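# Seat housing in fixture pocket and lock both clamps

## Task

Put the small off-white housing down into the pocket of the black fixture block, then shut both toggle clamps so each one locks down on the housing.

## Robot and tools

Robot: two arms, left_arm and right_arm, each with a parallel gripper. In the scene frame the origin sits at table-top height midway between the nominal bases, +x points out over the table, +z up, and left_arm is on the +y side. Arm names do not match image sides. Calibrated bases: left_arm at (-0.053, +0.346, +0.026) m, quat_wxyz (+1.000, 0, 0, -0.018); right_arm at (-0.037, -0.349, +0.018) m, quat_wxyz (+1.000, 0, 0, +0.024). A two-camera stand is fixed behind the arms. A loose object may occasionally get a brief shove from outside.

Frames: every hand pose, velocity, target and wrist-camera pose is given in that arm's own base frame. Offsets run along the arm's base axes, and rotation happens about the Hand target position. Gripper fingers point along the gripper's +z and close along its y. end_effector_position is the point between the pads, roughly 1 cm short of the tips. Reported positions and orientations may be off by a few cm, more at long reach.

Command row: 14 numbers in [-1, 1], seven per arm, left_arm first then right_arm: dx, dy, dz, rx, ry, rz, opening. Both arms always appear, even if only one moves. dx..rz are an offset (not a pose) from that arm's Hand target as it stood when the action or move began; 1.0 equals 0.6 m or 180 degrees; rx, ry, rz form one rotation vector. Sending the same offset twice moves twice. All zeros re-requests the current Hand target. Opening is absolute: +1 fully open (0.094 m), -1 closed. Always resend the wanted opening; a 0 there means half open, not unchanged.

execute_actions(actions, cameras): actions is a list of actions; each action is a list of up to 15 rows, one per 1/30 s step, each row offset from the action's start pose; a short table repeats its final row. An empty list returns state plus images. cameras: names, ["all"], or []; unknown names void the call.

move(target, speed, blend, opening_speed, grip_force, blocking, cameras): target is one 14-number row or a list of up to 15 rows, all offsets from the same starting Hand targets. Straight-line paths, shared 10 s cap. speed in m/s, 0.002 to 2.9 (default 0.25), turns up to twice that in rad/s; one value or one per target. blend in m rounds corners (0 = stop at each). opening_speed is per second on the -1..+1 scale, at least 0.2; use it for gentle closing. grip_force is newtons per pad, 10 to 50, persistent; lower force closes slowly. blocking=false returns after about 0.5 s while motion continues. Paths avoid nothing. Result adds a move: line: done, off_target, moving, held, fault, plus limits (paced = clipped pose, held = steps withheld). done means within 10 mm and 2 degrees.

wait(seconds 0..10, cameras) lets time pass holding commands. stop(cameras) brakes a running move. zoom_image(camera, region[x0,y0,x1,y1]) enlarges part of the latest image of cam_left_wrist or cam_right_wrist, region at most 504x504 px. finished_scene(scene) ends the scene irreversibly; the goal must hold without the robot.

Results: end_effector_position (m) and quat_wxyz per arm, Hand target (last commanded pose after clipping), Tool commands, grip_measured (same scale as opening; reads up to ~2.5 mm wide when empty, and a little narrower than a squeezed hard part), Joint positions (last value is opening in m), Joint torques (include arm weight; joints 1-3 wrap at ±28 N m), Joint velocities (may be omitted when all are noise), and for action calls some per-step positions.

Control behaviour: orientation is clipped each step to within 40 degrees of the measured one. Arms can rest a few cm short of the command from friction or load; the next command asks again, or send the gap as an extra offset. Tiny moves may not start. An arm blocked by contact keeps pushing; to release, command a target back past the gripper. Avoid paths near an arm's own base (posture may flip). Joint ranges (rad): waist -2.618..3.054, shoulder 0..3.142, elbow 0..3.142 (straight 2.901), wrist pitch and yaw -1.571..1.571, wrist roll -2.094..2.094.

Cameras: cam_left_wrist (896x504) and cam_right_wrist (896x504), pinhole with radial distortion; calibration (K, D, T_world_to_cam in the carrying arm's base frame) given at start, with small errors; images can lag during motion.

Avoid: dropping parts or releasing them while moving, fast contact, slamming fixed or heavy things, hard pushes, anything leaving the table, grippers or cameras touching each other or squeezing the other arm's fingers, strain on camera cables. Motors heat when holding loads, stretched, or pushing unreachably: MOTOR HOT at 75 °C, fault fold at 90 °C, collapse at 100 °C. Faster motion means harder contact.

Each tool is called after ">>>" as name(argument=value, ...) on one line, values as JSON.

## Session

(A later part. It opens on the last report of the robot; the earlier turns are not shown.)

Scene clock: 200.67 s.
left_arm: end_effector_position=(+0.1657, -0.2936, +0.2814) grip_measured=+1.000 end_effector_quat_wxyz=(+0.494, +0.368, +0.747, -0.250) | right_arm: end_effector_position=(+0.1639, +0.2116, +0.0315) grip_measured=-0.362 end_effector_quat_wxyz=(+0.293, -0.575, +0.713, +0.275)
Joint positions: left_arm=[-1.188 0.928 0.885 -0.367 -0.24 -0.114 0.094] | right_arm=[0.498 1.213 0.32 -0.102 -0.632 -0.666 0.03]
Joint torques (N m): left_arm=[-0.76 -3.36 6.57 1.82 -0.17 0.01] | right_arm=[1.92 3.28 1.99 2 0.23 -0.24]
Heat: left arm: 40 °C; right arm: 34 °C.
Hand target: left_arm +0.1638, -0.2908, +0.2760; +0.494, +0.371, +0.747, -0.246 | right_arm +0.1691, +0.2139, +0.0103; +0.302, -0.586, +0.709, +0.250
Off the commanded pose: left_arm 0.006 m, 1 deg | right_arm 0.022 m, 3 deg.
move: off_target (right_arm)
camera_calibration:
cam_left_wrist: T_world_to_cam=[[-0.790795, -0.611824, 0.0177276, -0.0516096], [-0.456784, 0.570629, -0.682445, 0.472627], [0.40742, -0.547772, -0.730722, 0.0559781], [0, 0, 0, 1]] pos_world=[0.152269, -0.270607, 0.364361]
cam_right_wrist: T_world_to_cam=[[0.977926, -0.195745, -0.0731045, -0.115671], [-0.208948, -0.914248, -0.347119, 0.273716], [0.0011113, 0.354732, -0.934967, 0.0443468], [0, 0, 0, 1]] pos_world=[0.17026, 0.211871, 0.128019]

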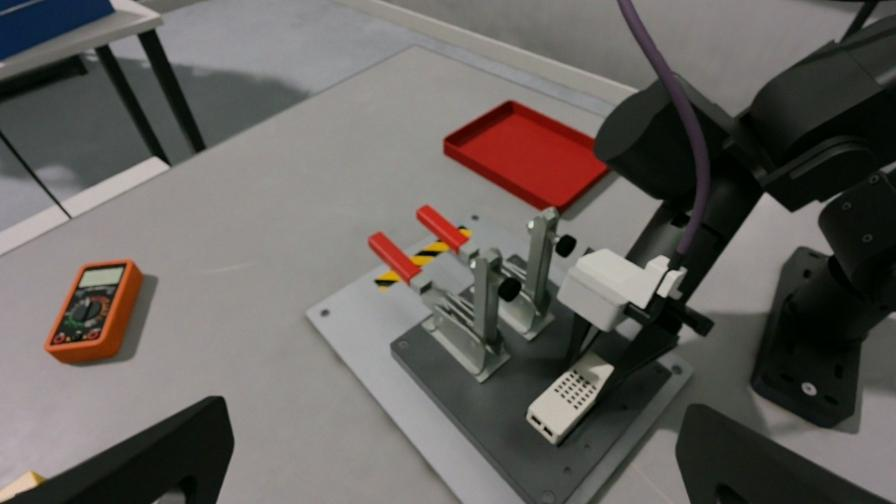

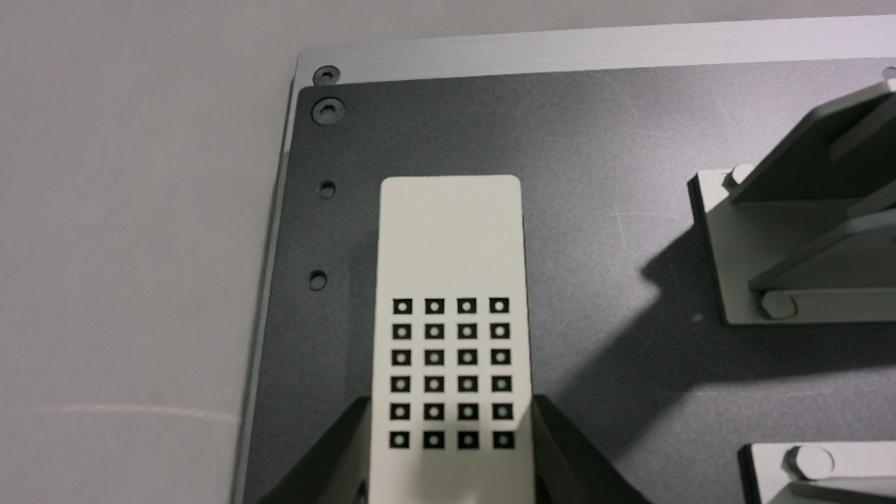

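>>> move(target=[[0,0,0,0,0,0,1, -0.002,0,0.03,0,0,0.00,-0.5],[0,0,0,0,0,0,1, -0.002,0,0.03,0,0,0,0.0]], cameras=["all"], speed=0.03)

>>> zoom_image(camera="cam_left_wrist", region=[500, 300, 700, 480])

>>> zoom_image(camera="cam_right_wrist", region=[320, 130, 580, 500])

Scene clock: 206.43 s.
left_arm: end_effector_position=(+0.1657, -0.2936, +0.2814) grip_measured=+1.000 end_effector_quat_wxyz=(+0.494, +0.368, +0.747, -0.250) | right_arm: end_effector_position=(+0.1684, +0.2133, +0.0308) grip_measured=-0.003 end_effector_quat_wxyz=(+0.303, -0.584, +0.710, +0.252)
Joint positions: left_arm=[-1.188 0.928 0.885 -0.367 -0.24 -0.114 0.094] | right_arm=[0.528 1.208 0.32 -0.078 -0.577 -0.664 0.047]
Joint torques (N m): left_arm=[-0.81 -3.37 6.6 1.81 -0.17 0.01] | right_arm=[0.51 -1.32 4.33 1.16 -0.24 -0.05]
Heat: left arm: 40 °C; right arm: 34 °C.
Hand target: left_arm +0.1638, -0.2908, +0.2760; +0.494, +0.371, +0.747, -0.246 | right_arm +0.1680, +0.2139, +0.0284; +0.302, -0.586, +0.709, +0.250
Off the commanded pose: left_arm 0.006 m, 1 deg | right_arm 0.003 m, 0 deg.
move: done
camera_calibration:
cam_left_wrist: T_world_to_cam=[[-0.790795, -0.611824, 0.0177276, -0.0516096], [-0.456784, 0.570629, -0.682445, 0.472627], [0.40742, -0.547772, -0.730722, 0.0559781], [0, 0, 0, 1]] pos_world=[0.152269, -0.270607, 0.364361]
cam_right_wrist: T_world_to_cam=[[0.97978, -0.198768, -0.0228571, -0.121006], [-0.194931, -0.922584, -0.332928, 0.274998], [0.0450878, 0.330652, -0.942675, 0.0410175], [0, 0, 0, 1]] pos_world=[0.170316, 0.216094, 0.127455]

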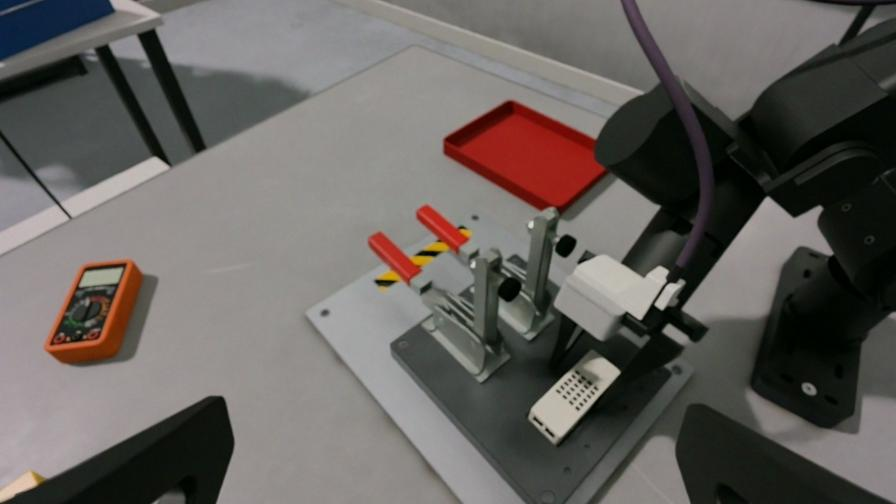

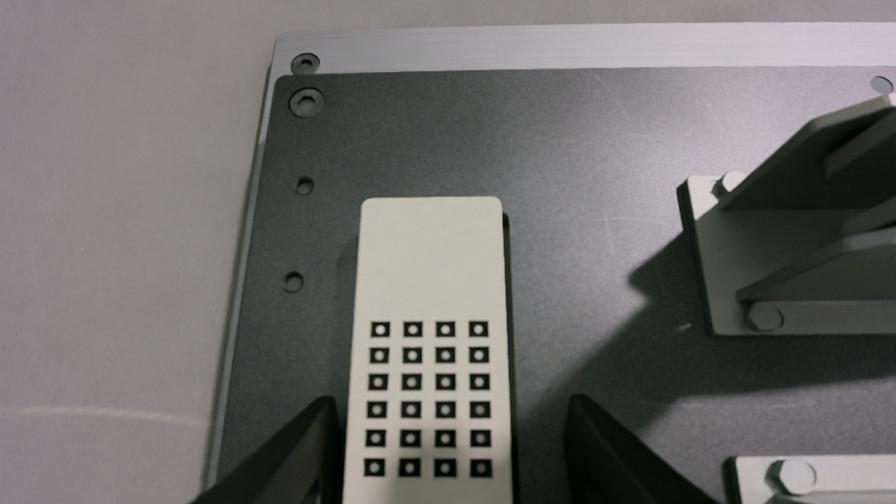

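Scaled by 2.520 from the camera's 896x504 image, which has a finer 1280x720 frame.

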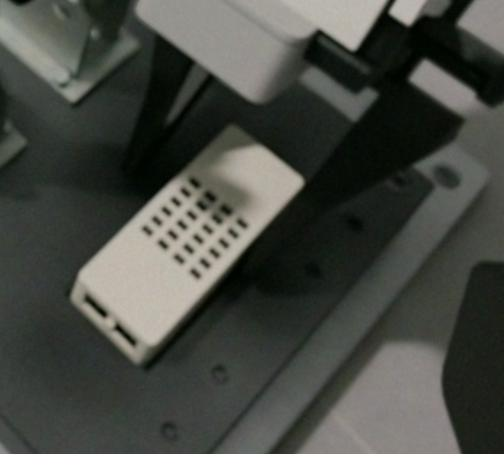

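Scaled by 1.362 from the camera's 896x504 image, which has a finer 1280x720 frame.

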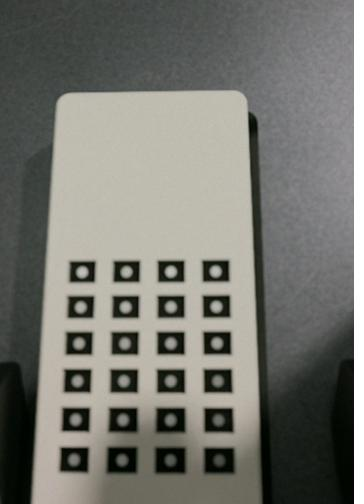

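>>> move(target=[[0,0,0,0,0,0,1, -0.0075,-0.0065,0.07,0,0,0.00,0],[0,0,0,0,0,0,1, -0.0075,-0.0065,0.001,0,0,0,0.0],[0,0,0,0,0,0,1, -0.0075,-0.0065,0.001,0,0,0,-0.5]], cameras=["all"], speed=0.06, grip_force=25)

>>> zoom_image(camera="cam_left_wrist", region=[500, 300, 700, 480])

Scene clock: 213.00 s.
left_arm: end_effector_position=(+0.1657, -0.2936, +0.2814) grip_measured=+1.000 end_effector_quat_wxyz=(+0.494, +0.368, +0.747, -0.250) | right_arm: end_effector_position=(+0.1645, +0.2114, +0.0339) grip_measured=-0.344 end_effector_quat_wxyz=(+0.301, -0.584, +0.710, +0.253)
Joint positions: left_arm=[-1.188 0.928 0.885 -0.367 -0.24 -0.114 0.094] | right_arm=[0.528 1.174 0.32 -0.118 -0.579 -0.666 0.031]
Joint torques (N m): left_arm=[-0.47 -3.63 6.41 1.81 -0.16 0.05] | right_arm=[-0.09 -1.31 3.4 1.28 -0.26 -0.1]
Heat: left arm: 40 °C; right arm: 34 °C.
Hand target: left_arm +0.1638, -0.2908, +0.2760; +0.494, +0.371, +0.747, -0.246 | right_arm +0.1635, +0.2100, +0.0290; +0.302, -0.586, +0.709, +0.250
Off the commanded pose: left_arm 0.006 m, 1 deg | right_arm 0.005 m, 0 deg.
grip_force (N): 25, 25
move: done
camera_calibration:
cam_left_wrist: T_world_to_cam=[[-0.790795, -0.611824, 0.0177276, -0.0516096], [-0.456784, 0.570629, -0.682445, 0.472627], [0.40742, -0.547772, -0.730722, 0.0559781], [0, 0, 0, 1]] pos_world=[0.152269, -0.270607, 0.364361]
cam_right_wrist: T_world_to_cam=[[0.980156, -0.196453, -0.0264776, -0.117857], [-0.194046, -0.923583, -0.330667, 0.273443], [0.0405062, 0.329244, -0.943376, 0.0458526], [0, 0, 0, 1]] pos_world=[0.166721, 0.214297, 0.130554]

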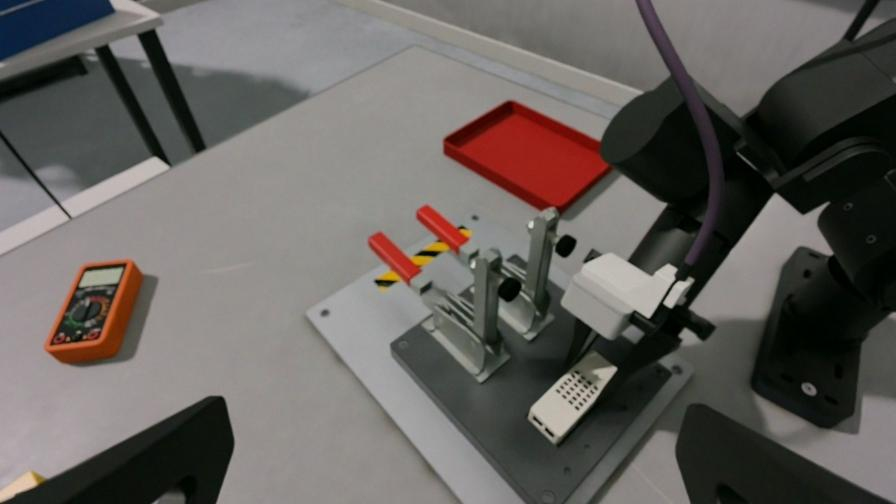

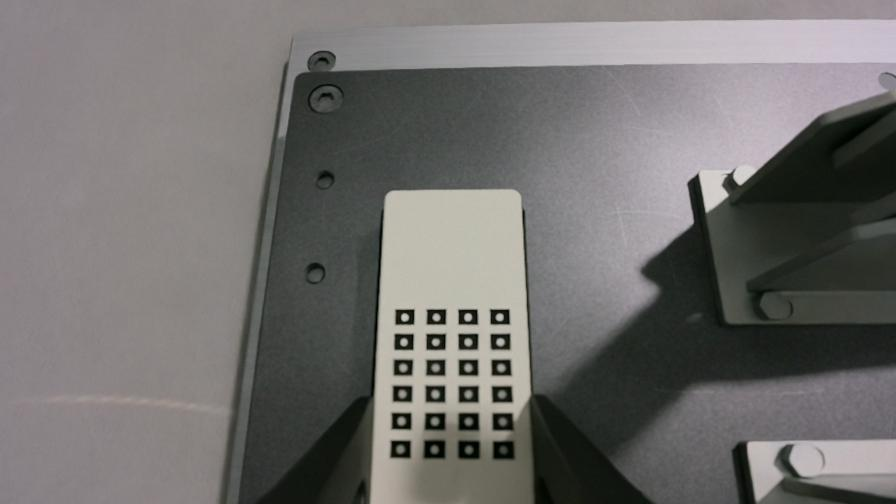

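Scaled by 2.520 from the camera's 896x504 image, which has a finer 1280x720 frame.

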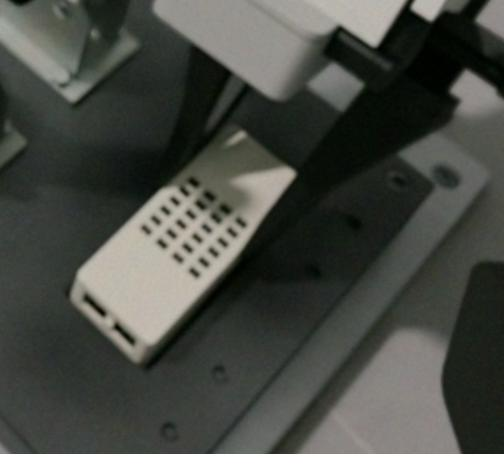

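>>> move(target=[0,0,0,0,0,0,1, 0.004,0.019,-0.006,0,0,0,-0.5], cameras=["all"], speed=0.02)

>>> zoom_image(camera="cam_left_wrist", region=[500, 300, 700, 480])

Scene clock: 214.67 s.
left_arm: end_effector_position=(+0.1657, -0.2936, +0.2814) grip_measured=+1.000 end_effector_quat_wxyz=(+0.494, +0.368, +0.747, -0.250) | right_arm: end_effector_position=(+0.1631, +0.2143, +0.0318) grip_measured=-0.345 end_effector_quat_wxyz=(+0.296, -0.583, +0.712, +0.256)
Joint positions: left_arm=[-1.188 0.928 0.885 -0.367 -0.24 -0.114 0.094] | right_arm=[0.544 1.19 0.32 -0.102 -0.574 -0.647 0.031]
Joint torques (N m): left_arm=[-0.68 -3.4 6.5 1.83 -0.16 0.07] | right_arm=[2.74 1.31 3.97 1.72 -0.03 0.18]
Heat: left arm: 40 °C; right arm: 34 °C.
Hand target: left_arm +0.1638, -0.2908, +0.2760; +0.494, +0.371, +0.747, -0.246 | right_arm +0.1659, +0.2214, +0.0254; +0.302, -0.586, +0.709, +0.250
Off the commanded pose: left_arm 0.006 m, 1 deg | right_arm 0.010 m, 1 deg.
grip_force (N): 25, 25
move: done
camera_calibration:
cam_left_wrist: T_world_to_cam=[[-0.790795, -0.611824, 0.0177276, -0.0516096], [-0.456784, 0.570629, -0.682445, 0.472627], [0.40742, -0.547772, -0.730722, 0.0559781], [0, 0, 0, 1]] pos_world=[0.152269, -0.270607, 0.364361]
cam_right_wrist: T_world_to_cam=[[0.979787, -0.196505, -0.0374631, -0.115559], [-0.197823, -0.923933, -0.327435, 0.275719], [0.0297293, 0.328227, -0.944131, 0.0449082], [0, 0, 0, 1]] pos_world=[0.166432, 0.217298, 0.12835]

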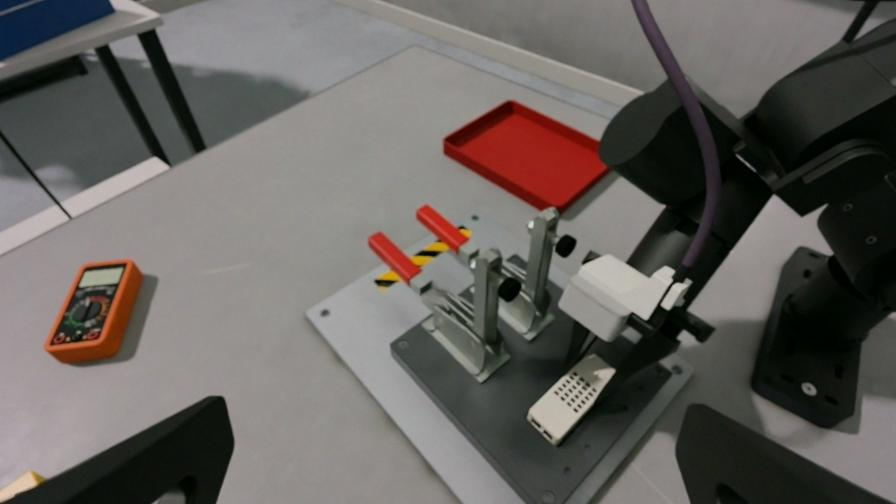

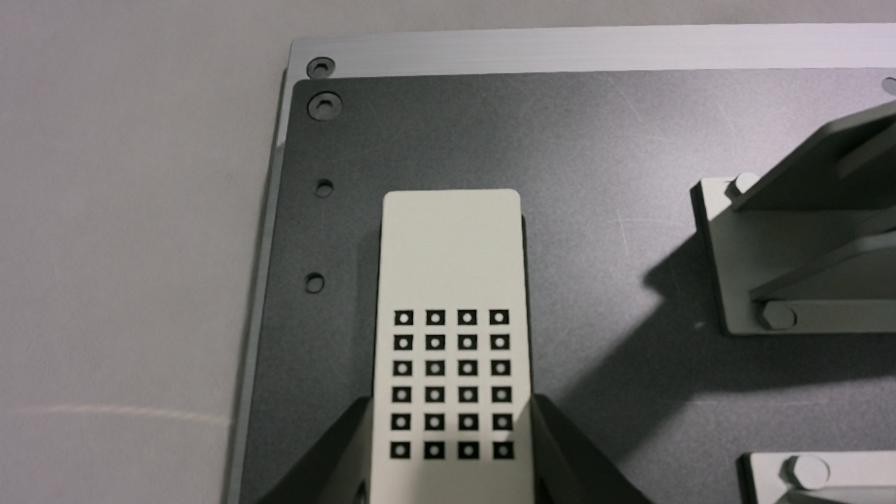

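Scaled by 2.520 from the camera's 896x504 image, which has a finer 1280x720 frame.

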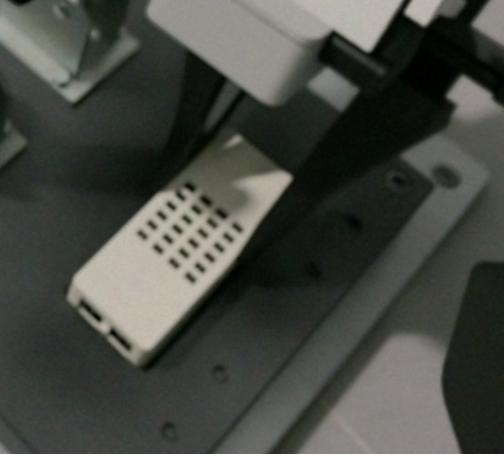

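>>> move(target=[[0,0,0,0,0,0,1, -0.004,-0.011,0.0,0,0,0,-0.5],[0,0,0,0,0,0,1, -0.004,-0.011,0.003,0,0,0,0]], cameras=["all"], speed=0.03)

>>> zoom_image(camera="cam_left_wrist", region=[500, 300, 700, 480])

>>> zoom_image(camera="cam_right_wrist", region=[320, 130, 580, 500])

Scene clock: 217.03 s.
left_arm: end_effector_position=(+0.1657, -0.2936, +0.2814) grip_measured=+1.000 end_effector_quat_wxyz=(+0.494, +0.368, +0.747, -0.250) | right_arm: end_effector_position=(+0.1681, +0.2149, +0.0325) grip_measured=-0.003 end_effector_quat_wxyz=(+0.305, -0.584, +0.710, +0.247)
Joint positions: left_arm=[-1.188 0.928 0.885 -0.367 -0.24 -0.114 0.094] | right_arm=[0.546 1.194 0.32 -0.079 -0.557 -0.648 0.047]
Joint torques (N m): left_arm=[-0.75 -3.47 6.46 1.83 -0.18 0.03] | right_arm=[0.5 -1.42 3.29 1.31 -0.38 -0.03]
Heat: left arm: 40 °C; right arm: 34 °C.
Hand target: left_arm +0.1638, -0.2908, +0.2760; +0.494, +0.371, +0.747, -0.246 | right_arm +0.1635, +0.2148, +0.0273; +0.302, -0.586, +0.709, +0.250
Off the commanded pose: left_arm 0.006 m, 1 deg | right_arm 0.007 m, 1 deg.
grip_force (N): 25, 25
move: done
camera_calibration:
cam_left_wrist: T_world_to_cam=[[-0.790795, -0.611824, 0.0177276, -0.0516096], [-0.456784, 0.570629, -0.682445, 0.472627], [0.40742, -0.547772, -0.730722, 0.0559781], [0, 0, 0, 1]] pos_world=[0.152269, -0.270607, 0.364361]
cam_right_wrist: T_world_to_cam=[[0.979095, -0.203031, -0.012294, -0.119701], [-0.195632, -0.923424, -0.330177, 0.277125], [0.0556835, 0.32568, -0.943839, 0.0414619], [0, 0, 0, 1]] pos_world=[0.169104, 0.218098, 0.129162]

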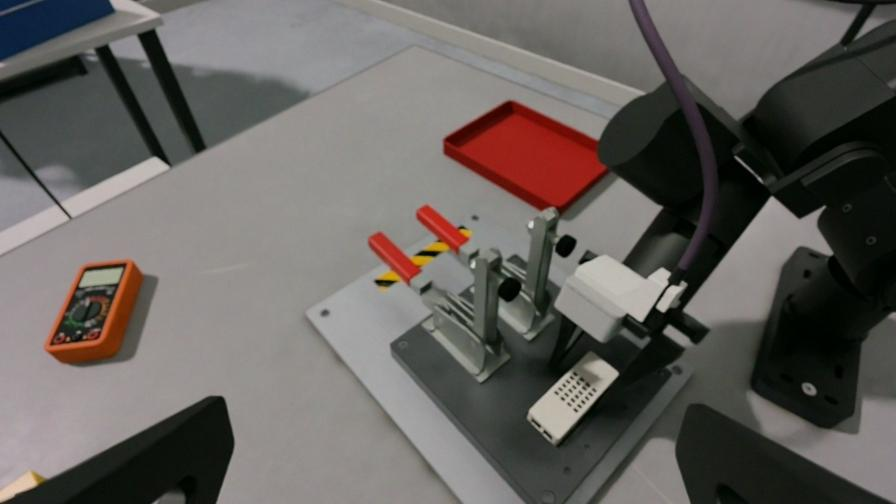

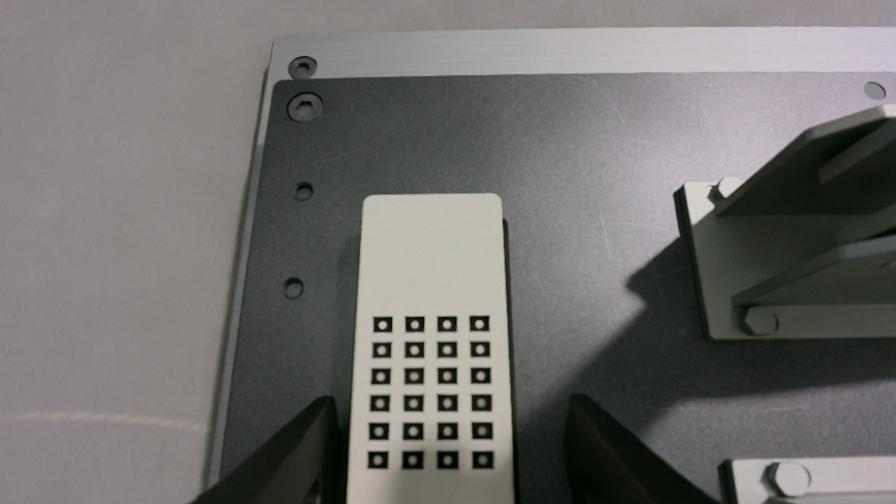

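Scaled by 2.520 from the camera's 896x504 image, which has a finer 1280x720 frame.

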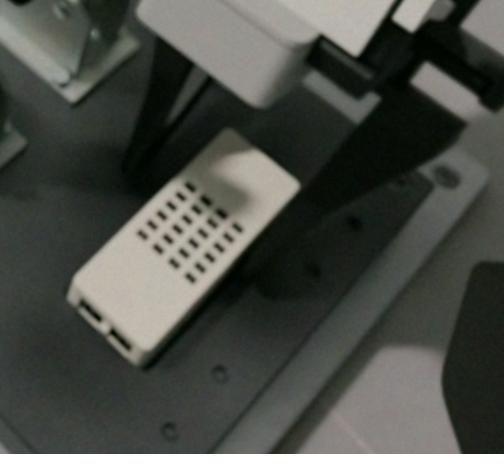

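Scaled by 1.362 from the camera's 896x504 image, which has a finer 1280x720 frame.

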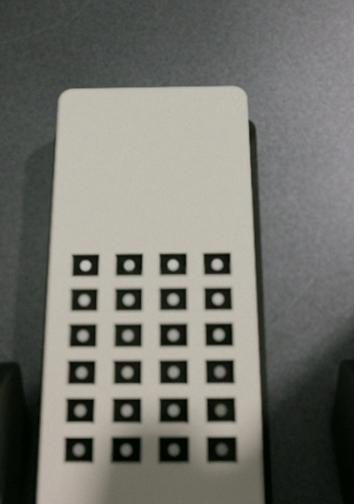

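>>> move(target=[[0,0,0,0,0,0,1, 0,0,0.0,0,0,0,-0.5],[0,0,0,0,0,0,1, -0.0017,0.008,0.06,0,0,0,-0.5],[0,0,0,0,0,0,1, -0.0017,0.008,0.004,0,0,0,-0.5]], cameras=["all"], speed=0.04)

>>> zoom_image(camera="cam_left_wrist", region=[500, 300, 700, 480])

>>> zoom_image(camera="cam_right_wrist", region=[320, 130, 580, 500])

Scene clock: 222.67 s.
left_arm: end_effector_position=(+0.1657, -0.2936, +0.2814) grip_measured=+1.000 end_effector_quat_wxyz=(+0.494, +0.368, +0.747, -0.250) | right_arm: end_effector_position=(+0.1635, +0.2169, +0.0322) grip_measured=-0.344 end_effector_quat_wxyz=(+0.295, -0.585, +0.715, +0.246)
Joint positions: left_arm=[-1.188 0.928 0.885 -0.367 -0.24 -0.114 0.094] | right_arm=[0.575 1.186 0.328 -0.104 -0.537 -0.625 0.031]
Joint torques (N m): left_arm=[-0.65 -3.44 6.72 1.82 -0.19 0] | right_arm=[0.43 -1.05 3.36 1.49 -0.36 0]
Heat: left arm: 41 °C; right arm: 34 °C.
Hand target: left_arm +0.1638, -0.2908, +0.2760; +0.494, +0.371, +0.747, -0.246 | right_arm +0.1625, +0.2196, +0.0296; +0.302, -0.586, +0.709, +0.250
Off the commanded pose: left_arm 0.006 m, 1 deg | right_arm 0.004 m, 1 deg.
grip_force (N): 25, 25
move: done
camera_calibration:
cam_left_wrist: T_world_to_cam=[[-0.790795, -0.611824, 0.0177276, -0.0516096], [-0.456784, 0.570629, -0.682445, 0.472627], [0.40742, -0.547772, -0.730722, 0.0559781], [0, 0, 0, 1]] pos_world=[0.152269, -0.270607, 0.364361]
cam_right_wrist: T_world_to_cam=[[0.978899, -0.202883, -0.0243938, -0.114316], [-0.200232, -0.92851, -0.312691, 0.279256], [0.0407899, 0.310978, -0.949541, 0.0465831], [0, 0, 0, 1]] pos_world=[0.165919, 0.221613, 0.128765]

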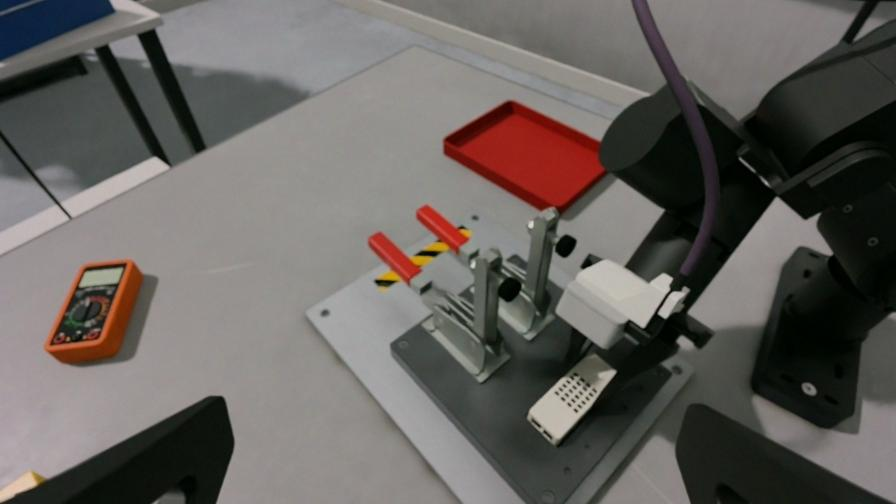

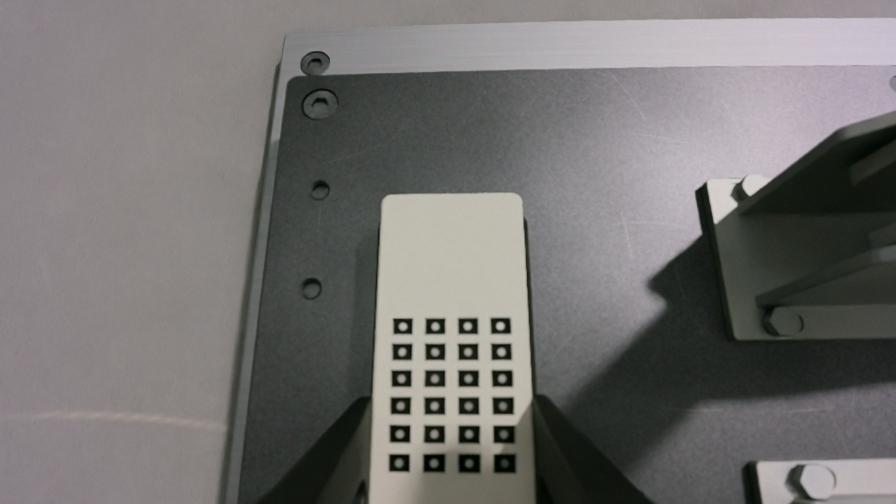

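Scaled by 2.520 from the camera's 896x504 image, which has a finer 1280x720 frame.

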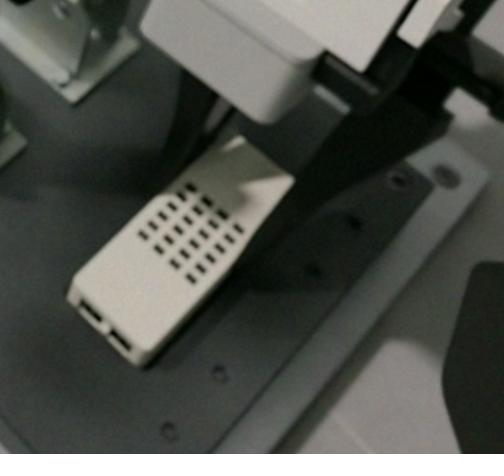

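Scaled by 1.362 from the camera's 896x504 image, which has a finer 1280x720 frame.

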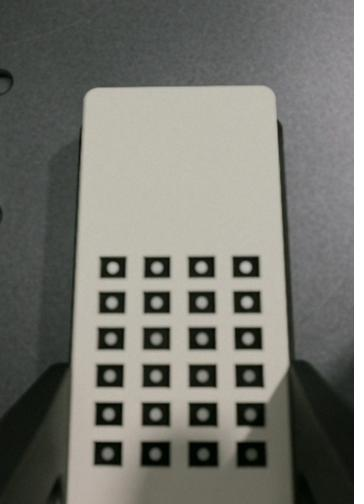

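>>> move(target=[[0,0,0,0,0,0,1, 0.001,0.006,0.04,0,0,0,-0.5],[0,0,0,0,0,0,1, 0.001,0.006,-0.004,0,0,0,-0.5]], cameras=["all"], speed=0.04)

>>> zoom_image(camera="cam_left_wrist", region=[500, 300, 700, 480])

>>> zoom_image(camera="cam_right_wrist", region=[320, 130, 580, 500])

Scene clock: 226.10 s.
left_arm: end_effector_position=(+0.1657, -0.2936, +0.2814) grip_measured=+1.000 end_effector_quat_wxyz=(+0.494, +0.368, +0.747, -0.250) | right_arm: end_effector_position=(+0.1621, +0.2172, +0.0335) grip_measured=-0.344 end_effector_quat_wxyz=(+0.288, -0.582, +0.719, +0.246)
Joint positions: left_arm=[-1.188 0.928 0.885 -0.367 -0.24 -0.114 0.094] | right_arm=[0.582 1.181 0.339 -0.13 -0.53 -0.611 0.031]
Joint torques (N m): left_arm=[-0.62 -3.45 6.6 1.82 -0.21 0.04] | right_arm=[1.05 0.76 2.76 1.88 -0.34 -0.02]
Heat: left arm: 41 °C; right arm: 34 °C.
Hand target: left_arm +0.1638, -0.2908, +0.2760; +0.494, +0.371, +0.747, -0.246 | right_arm +0.1630, +0.2232, +0.0272; +0.302, -0.586, +0.709, +0.250
Off the commanded pose: left_arm 0.006 m, 1 deg | right_arm 0.009 m, 2 deg.
grip_force (N): 25, 25
move: done
camera_calibration:
cam_left_wrist: T_world_to_cam=[[-0.790795, -0.611824, 0.0177276, -0.0516096], [-0.456784, 0.570629, -0.682445, 0.472627], [0.40742, -0.547772, -0.730722, 0.0559781], [0, 0, 0, 1]] pos_world=[0.152269, -0.270607, 0.364361]
cam_right_wrist: T_world_to_cam=[[0.977195, -0.209081, -0.0370788, -0.110876], [-0.210382, -0.929621, -0.302561, 0.281232], [0.0287904, 0.303462, -0.952408, 0.0515372], [0, 0, 0, 1]] pos_world=[0.16603, 0.222617, 0.130063]

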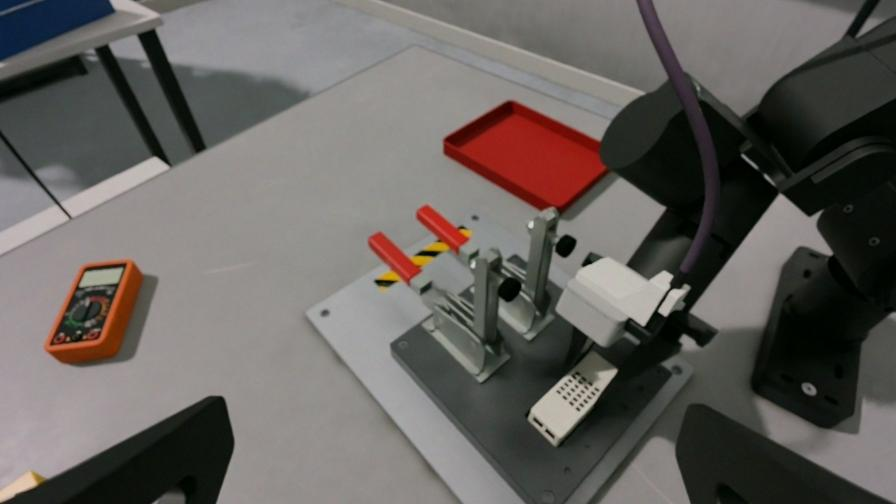

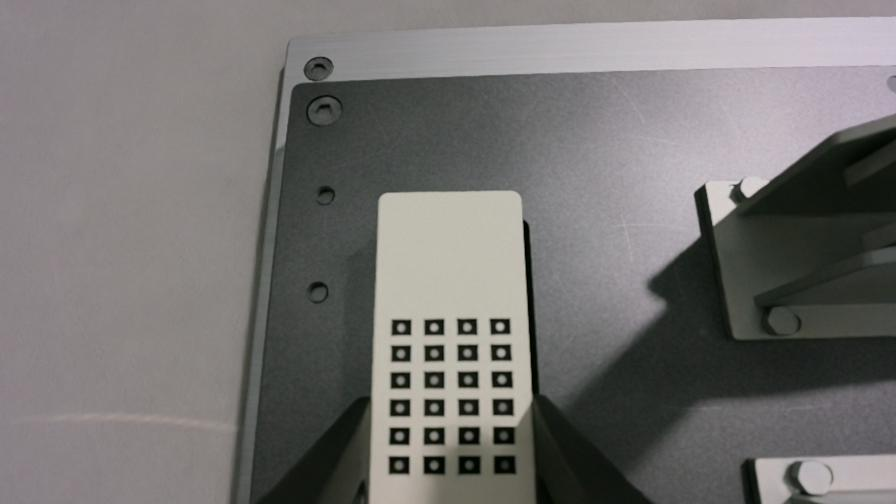

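Scaled by 2.520 from the camera's 896x504 image, which has a finer 1280x720 frame.

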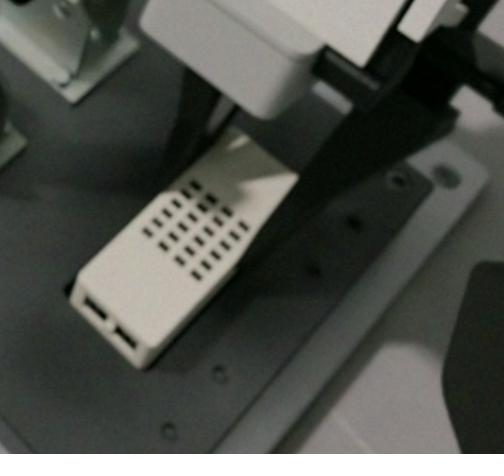

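Scaled by 1.362 from the camera's 896x504 image, which has a finer 1280x720 frame.

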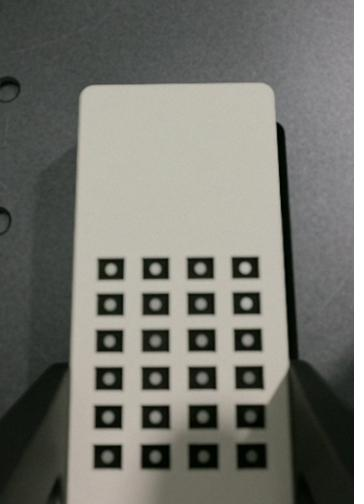

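>>> move(target=[[0,0,0,0,0,0,1, 0.004,-0.008,0.05,-0.0272,0.0058,0,-0.5],[0,0,0,0,0,0,1, 0.004,-0.008,0.004,-0.0272,0.0058,0,-0.5]], cameras=["all"], speed=0.04, grip_force=50)

>>> zoom_image(camera="cam_left_wrist", region=[500, 300, 700, 480])

>>> zoom_image(camera="cam_right_wrist", region=[320, 130, 580, 500])

Scene clock: 233.50 s.
left_arm: end_effector_position=(+0.1657, -0.2936, +0.2814) grip_measured=+1.000 end_effector_quat_wxyz=(+0.494, +0.368, +0.747, -0.250) | right_arm: end_effector_position=(+0.1663, +0.2172, +0.0374) grip_measured=-0.360 end_effector_quat_wxyz=(+0.267, -0.593, +0.726, +0.225)
Joint positions: left_arm=[-1.188 0.928 0.885 -0.367 -0.24 -0.114 0.094] | right_arm=[0.606 1.198 0.412 -0.232 -0.478 -0.626 0.03]
Joint torques (N m): left_arm=[-0.57 -3.48 6.65 1.77 -0.17 0.02] | right_arm=[0.38 -0.54 3.11 1.45 -0.26 -0.1]
Heat: left arm: 41 °C; right arm: 34 °C.
Hand target: left_arm +0.1638, -0.2908, +0.2760; +0.494, +0.371, +0.747, -0.246 | right_arm +0.1654, +0.2184, +0.0296; +0.270, -0.596, +0.722, +0.225
Off the commanded pose: left_arm 0.006 m, 1 deg | right_arm 0.008 m, 1 deg.
move: done
camera_calibration:
cam_left_wrist: T_world_to_cam=[[-0.790795, -0.611824, 0.0177276, -0.0516096], [-0.456784, 0.570629, -0.682445, 0.472627], [0.40742, -0.547772, -0.730722, 0.0559781], [0, 0, 0, 1]] pos_world=[0.152269, -0.270607, 0.364361]
cam_right_wrist: T_world_to_cam=[[0.978345, -0.205208, -0.0270165, -0.116176], [-0.205597, -0.948437, -0.24124, 0.284279], [0.023881, 0.24157, -0.970089, 0.0699485], [0, 0, 0, 1]] pos_world=[0.170437, 0.228883, 0.133297]

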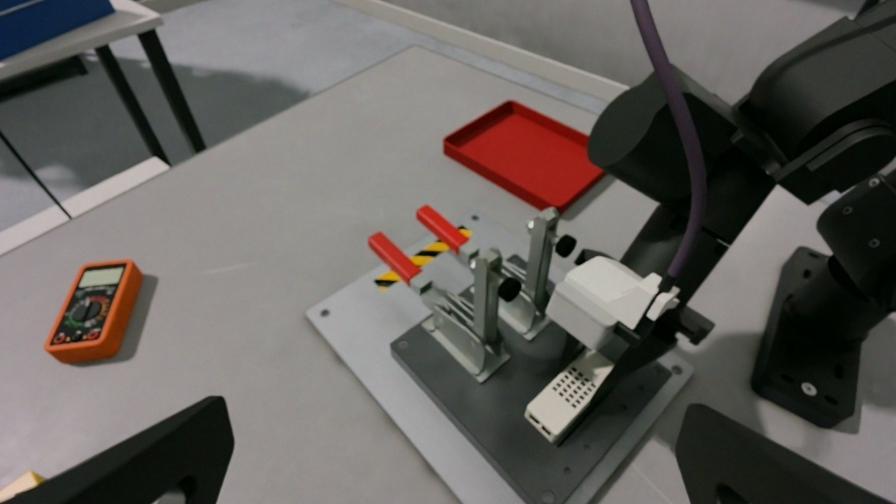

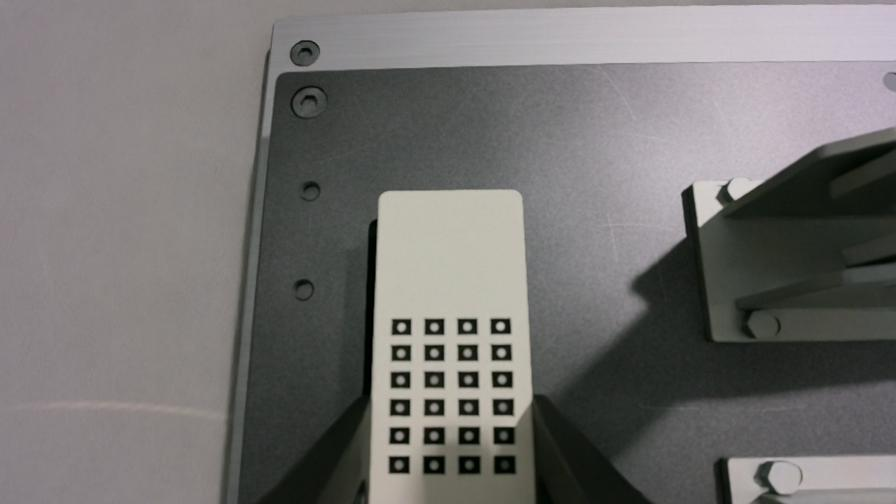

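Scaled by 2.520 from the camera's 896x504 image, which has a finer 1280x720 frame.

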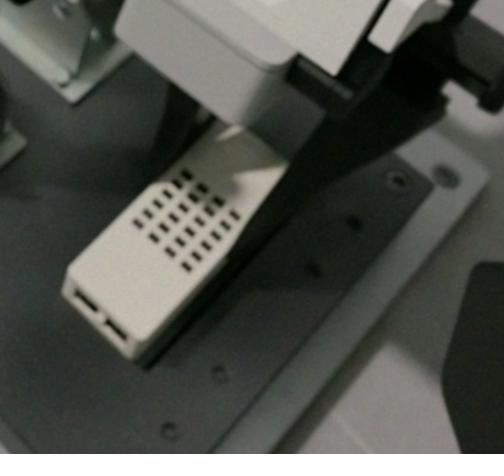

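Scaled by 1.362 from the camera's 896x504 image, which has a finer 1280x720 frame.

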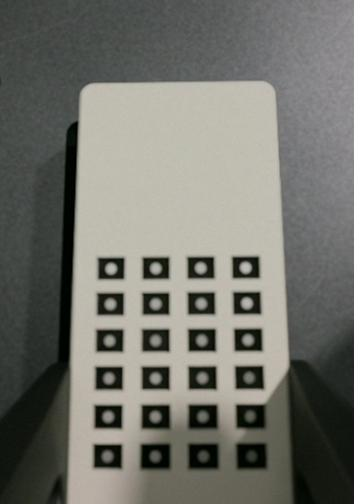

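>>> move(target=[0,0,0,0,0,0,1, -0.006,-0.010,0.002,0,0,0,-0.5], cameras=["all"], speed=0.02)

>>> zoom_image(camera="cam_left_wrist", region=[500, 300, 700, 480])

>>> zoom_image(camera="cam_right_wrist", region=[320, 130, 580, 500])

Scene clock: 234.97 s.
left_arm: end_effector_position=(+0.1657, -0.2936, +0.2814) grip_measured=+1.000 end_effector_quat_wxyz=(+0.494, +0.368, +0.747, -0.250) | right_arm: end_effector_position=(+0.1663, +0.2166, +0.0368) grip_measured=-0.360 end_effector_quat_wxyz=(+0.274, -0.596, +0.721, +0.225)
Joint positions: left_arm=[-1.188 0.928 0.885 -0.367 -0.24 -0.114 0.094] | right_arm=[0.599 1.193 0.399 -0.215 -0.486 -0.64 0.03]
Joint torques (N m): left_arm=[-0.76 -3.44 6.56 1.78 -0.19 0.05] | right_arm=[-0.38 -2.63 3.07 1.1 -0.27 -0.12]
Heat: left arm: 41 °C; right arm: 34 °C.
Hand target: left_arm +0.1638, -0.2908, +0.2760; +0.494, +0.371, +0.747, -0.246 | right_arm +0.1619, +0.2124, +0.0309; +0.270, -0.596, +0.722, +0.225
Off the commanded pose: left_arm 0.006 m, 1 deg | right_arm 0.009 m, 0 deg.
move: done
camera_calibration:
cam_left_wrist: T_world_to_cam=[[-0.790795, -0.611824, 0.0177276, -0.0516096], [-0.456784, 0.570629, -0.682445, 0.472627], [0.40742, -0.547772, -0.730722, 0.0559781], [0, 0, 0, 1]] pos_world=[0.152269, -0.270607, 0.364361]
cam_right_wrist: T_world_to_cam=[[0.980235, -0.19717, -0.0162185, -0.118797], [-0.194824, -0.947812, -0.25238, 0.282003], [0.0343898, 0.250552, -0.967492, 0.0657916], [0, 0, 0, 1]] pos_world=[0.169128, 0.227378, 0.132898]

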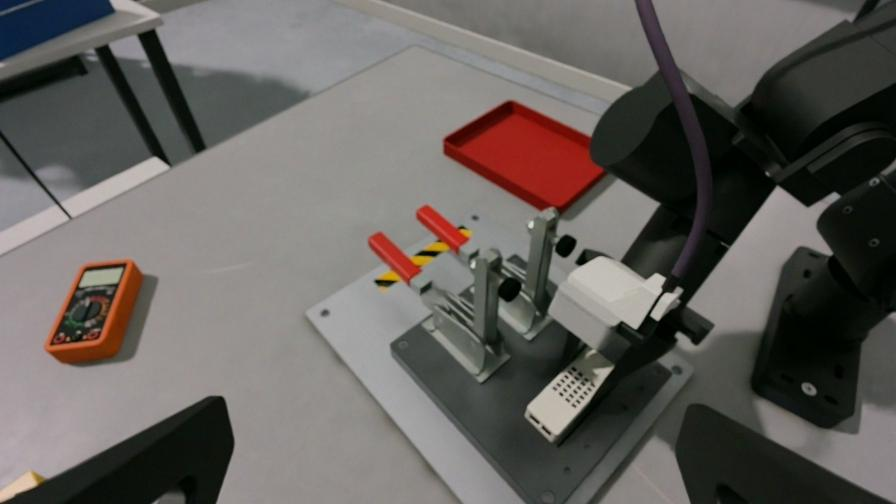

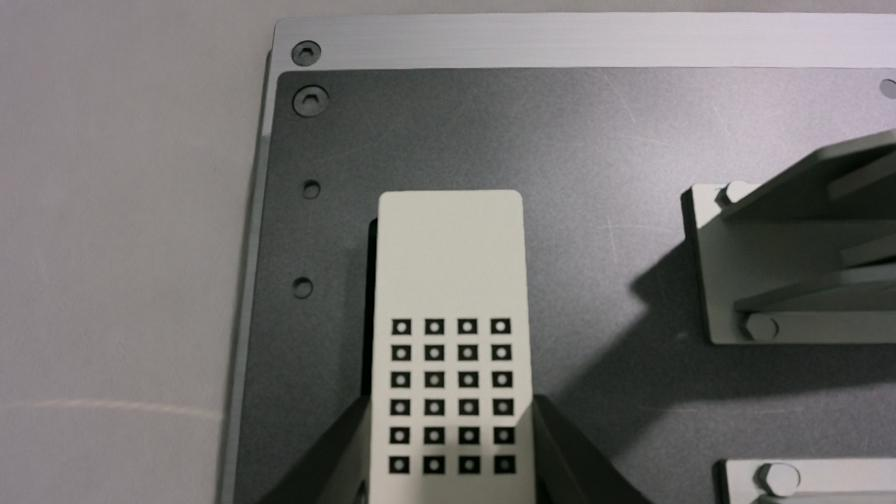

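Scaled by 2.520 from the camera's 896x504 image, which has a finer 1280x720 frame.

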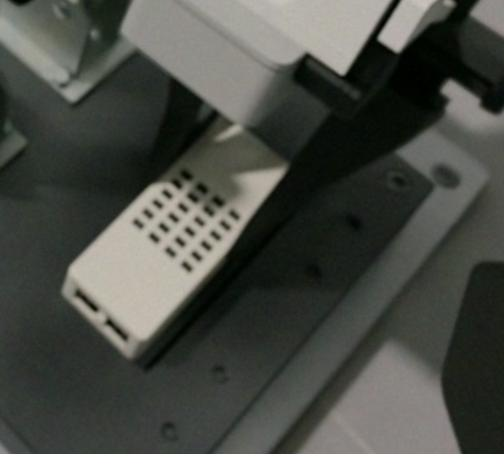

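Scaled by 1.362 from the camera's 896x504 image, which has a finer 1280x720 frame.

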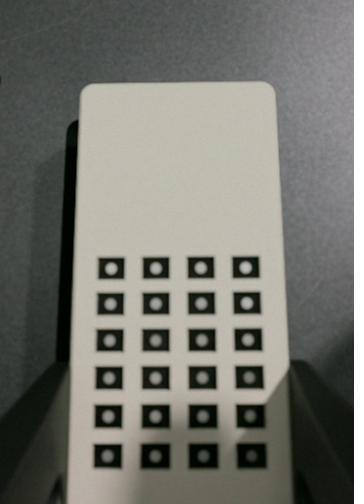

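>>> move(target=[[0,0,0,0,0,0,1, 0.0027,0.0137,0.05,0.0272,-0.0058,0,-0.5],[0,0,0,0,0,0,1, 0.0027,0.0137,-0.002,0.0272,-0.0058,0,-0.5]], cameras=["all"], speed=0.04)

>>> zoom_image(camera="cam_left_wrist", region=[500, 300, 700, 480])

>>> zoom_image(camera="cam_right_wrist", region=[320, 130, 580, 500])

Scene clock: 241.73 s.
left_arm: end_effector_position=(+0.1657, -0.2936, +0.2814) grip_measured=+1.000 end_effector_quat_wxyz=(+0.494, +0.368, +0.747, -0.250) | right_arm: end_effector_position=(+0.1651, +0.2223, +0.0349) grip_measured=-0.360 end_effector_quat_wxyz=(+0.303, -0.589, +0.707, +0.247)
Joint positions: left_arm=[-1.188 0.928 0.885 -0.367 -0.24 -0.114 0.094] | right_arm=[0.589 1.195 0.331 -0.075 -0.537 -0.622 0.03]
Joint torques (N m): left_arm=[-0.65 -3.45 6.63 1.82 -0.17 0.01] | right_arm=[-0.64 -1.14 3.37 1.32 -0.32 -0.01]
Heat: left arm: 41 °C; right arm: 34 °C.
Hand target: left_arm +0.1638, -0.2908, +0.2760; +0.494, +0.371, +0.747, -0.246 | right_arm +0.1635, +0.2206, +0.0297; +0.302, -0.586, +0.709, +0.250
Off the commanded pose: left_arm 0.006 m, 1 deg | right_arm 0.006 m, 1 deg.
move: done
camera_calibration:
cam_left_wrist: T_world_to_cam=[[-0.790795, -0.611824, 0.0177276, -0.0516096], [-0.456784, 0.570629, -0.682445, 0.472627], [0.40742, -0.547772, -0.730722, 0.0559781], [0, 0, 0, 1]] pos_world=[0.152269, -0.270607, 0.364361]
cam_right_wrist: T_world_to_cam=[[0.981547, -0.190944, -0.0102576, -0.118285], [-0.183697, -0.92668, -0.327902, 0.282848], [0.0531054, 0.323736, -0.944656, 0.0423763], [0, 0, 0, 1]] pos_world=[0.16581, 0.225805, 0.131564]

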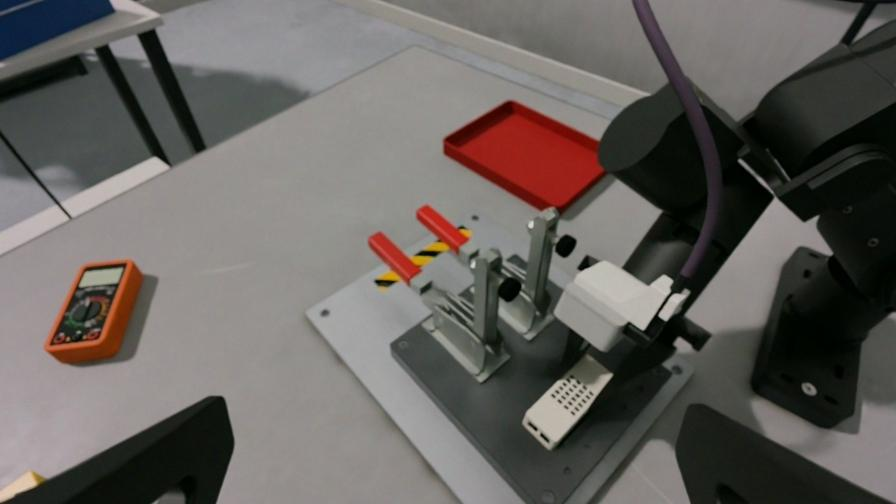

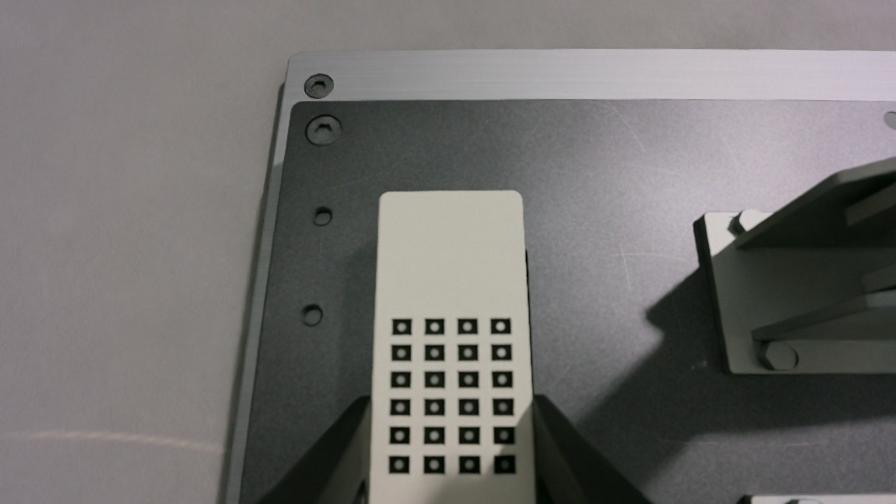

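Scaled by 2.520 from the camera's 896x504 image, which has a finer 1280x720 frame.

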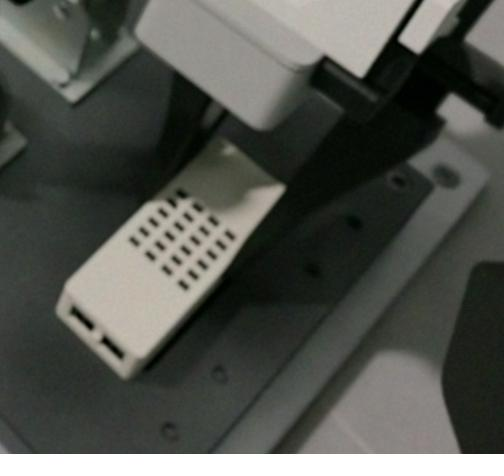

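Scaled by 1.362 from the camera's 896x504 image, which has a finer 1280x720 frame.

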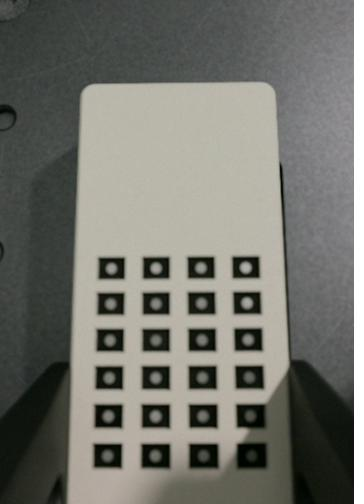

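>>> move(target=[0,0,0,0,0,0,1, 0.002,-0.016,0,0,0,0,-0.5], speed=0.01)

>>> move(target=[0,0,0,0,0,0,1, 0,-0.004,-0.003,0,0,0,-0.5], speed=0.01)

Scene clock: 244.20 s.
left_arm: end_effector_position=(+0.1657, -0.2936, +0.2814) grip_measured=+1.000 end_effector_quat_wxyz=(+0.494, +0.368, +0.747, -0.250) | right_arm: end_effector_position=(+0.1651, +0.2164, +0.0341) grip_measured=-0.360 end_effector_quat_wxyz=(+0.302, -0.586, +0.707, +0.257)
Joint positions: left_arm=[-1.188 0.928 0.885 -0.367 -0.24 -0.114 0.094] | right_arm=[0.542 1.195 0.324 -0.09 -0.582 -0.654 0.03]
Joint torques (N m): left_arm=[-0.76 -3.4 6.63 1.79 -0.18 0.03] | right_arm=[-1.1 -2.48 3.47 1.08 -0.2 -0.18]
Heat: left arm: 41 °C; right arm: 34 °C.
Hand target: left_arm +0.1638, -0.2908, +0.2760; +0.494, +0.371, +0.747, -0.246 | right_arm +0.1646, +0.2110, +0.0296; +0.302, -0.586, +0.709, +0.250
Off the commanded pose: left_arm 0.006 m, 1 deg | right_arm 0.007 m, 1 deg.
move: done

Scene clock: 245.07 s.
left_arm: end_effector_position=(+0.1657, -0.2936, +0.2814) grip_measured=+1.000 end_effector_quat_wxyz=(+0.494, +0.368, +0.747, -0.250) | right_arm: end_effector_position=(+0.1645, +0.2149, +0.0338) grip_measured=-0.360 end_effector_quat_wxyz=(+0.302, -0.587, +0.705, +0.260)
Joint positions: left_arm=[-1.188 0.928 0.885 -0.367 -0.24 -0.114 0.094] | right_arm=[0.53 1.195 0.321 -0.095 -0.596 -0.669 0.03]
Joint torques (N m): left_arm=[-0.72 -3.33 6.46 1.8 -0.17 0.08] | right_arm=[-1.16 -2.35 3.18 1.12 -0.15 -0.18]
Heat: left arm: 41 °C; right arm: 34 °C.
Hand target: left_arm +0.1638, -0.2908, +0.2760; +0.494, +0.371, +0.747, -0.246 | right_arm +0.1646, +0.2087, +0.0278; +0.302, -0.586, +0.709, +0.250
Off the commanded pose: left_arm 0.006 m, 1 deg | right_arm 0.009 m, 1 deg.
move: done


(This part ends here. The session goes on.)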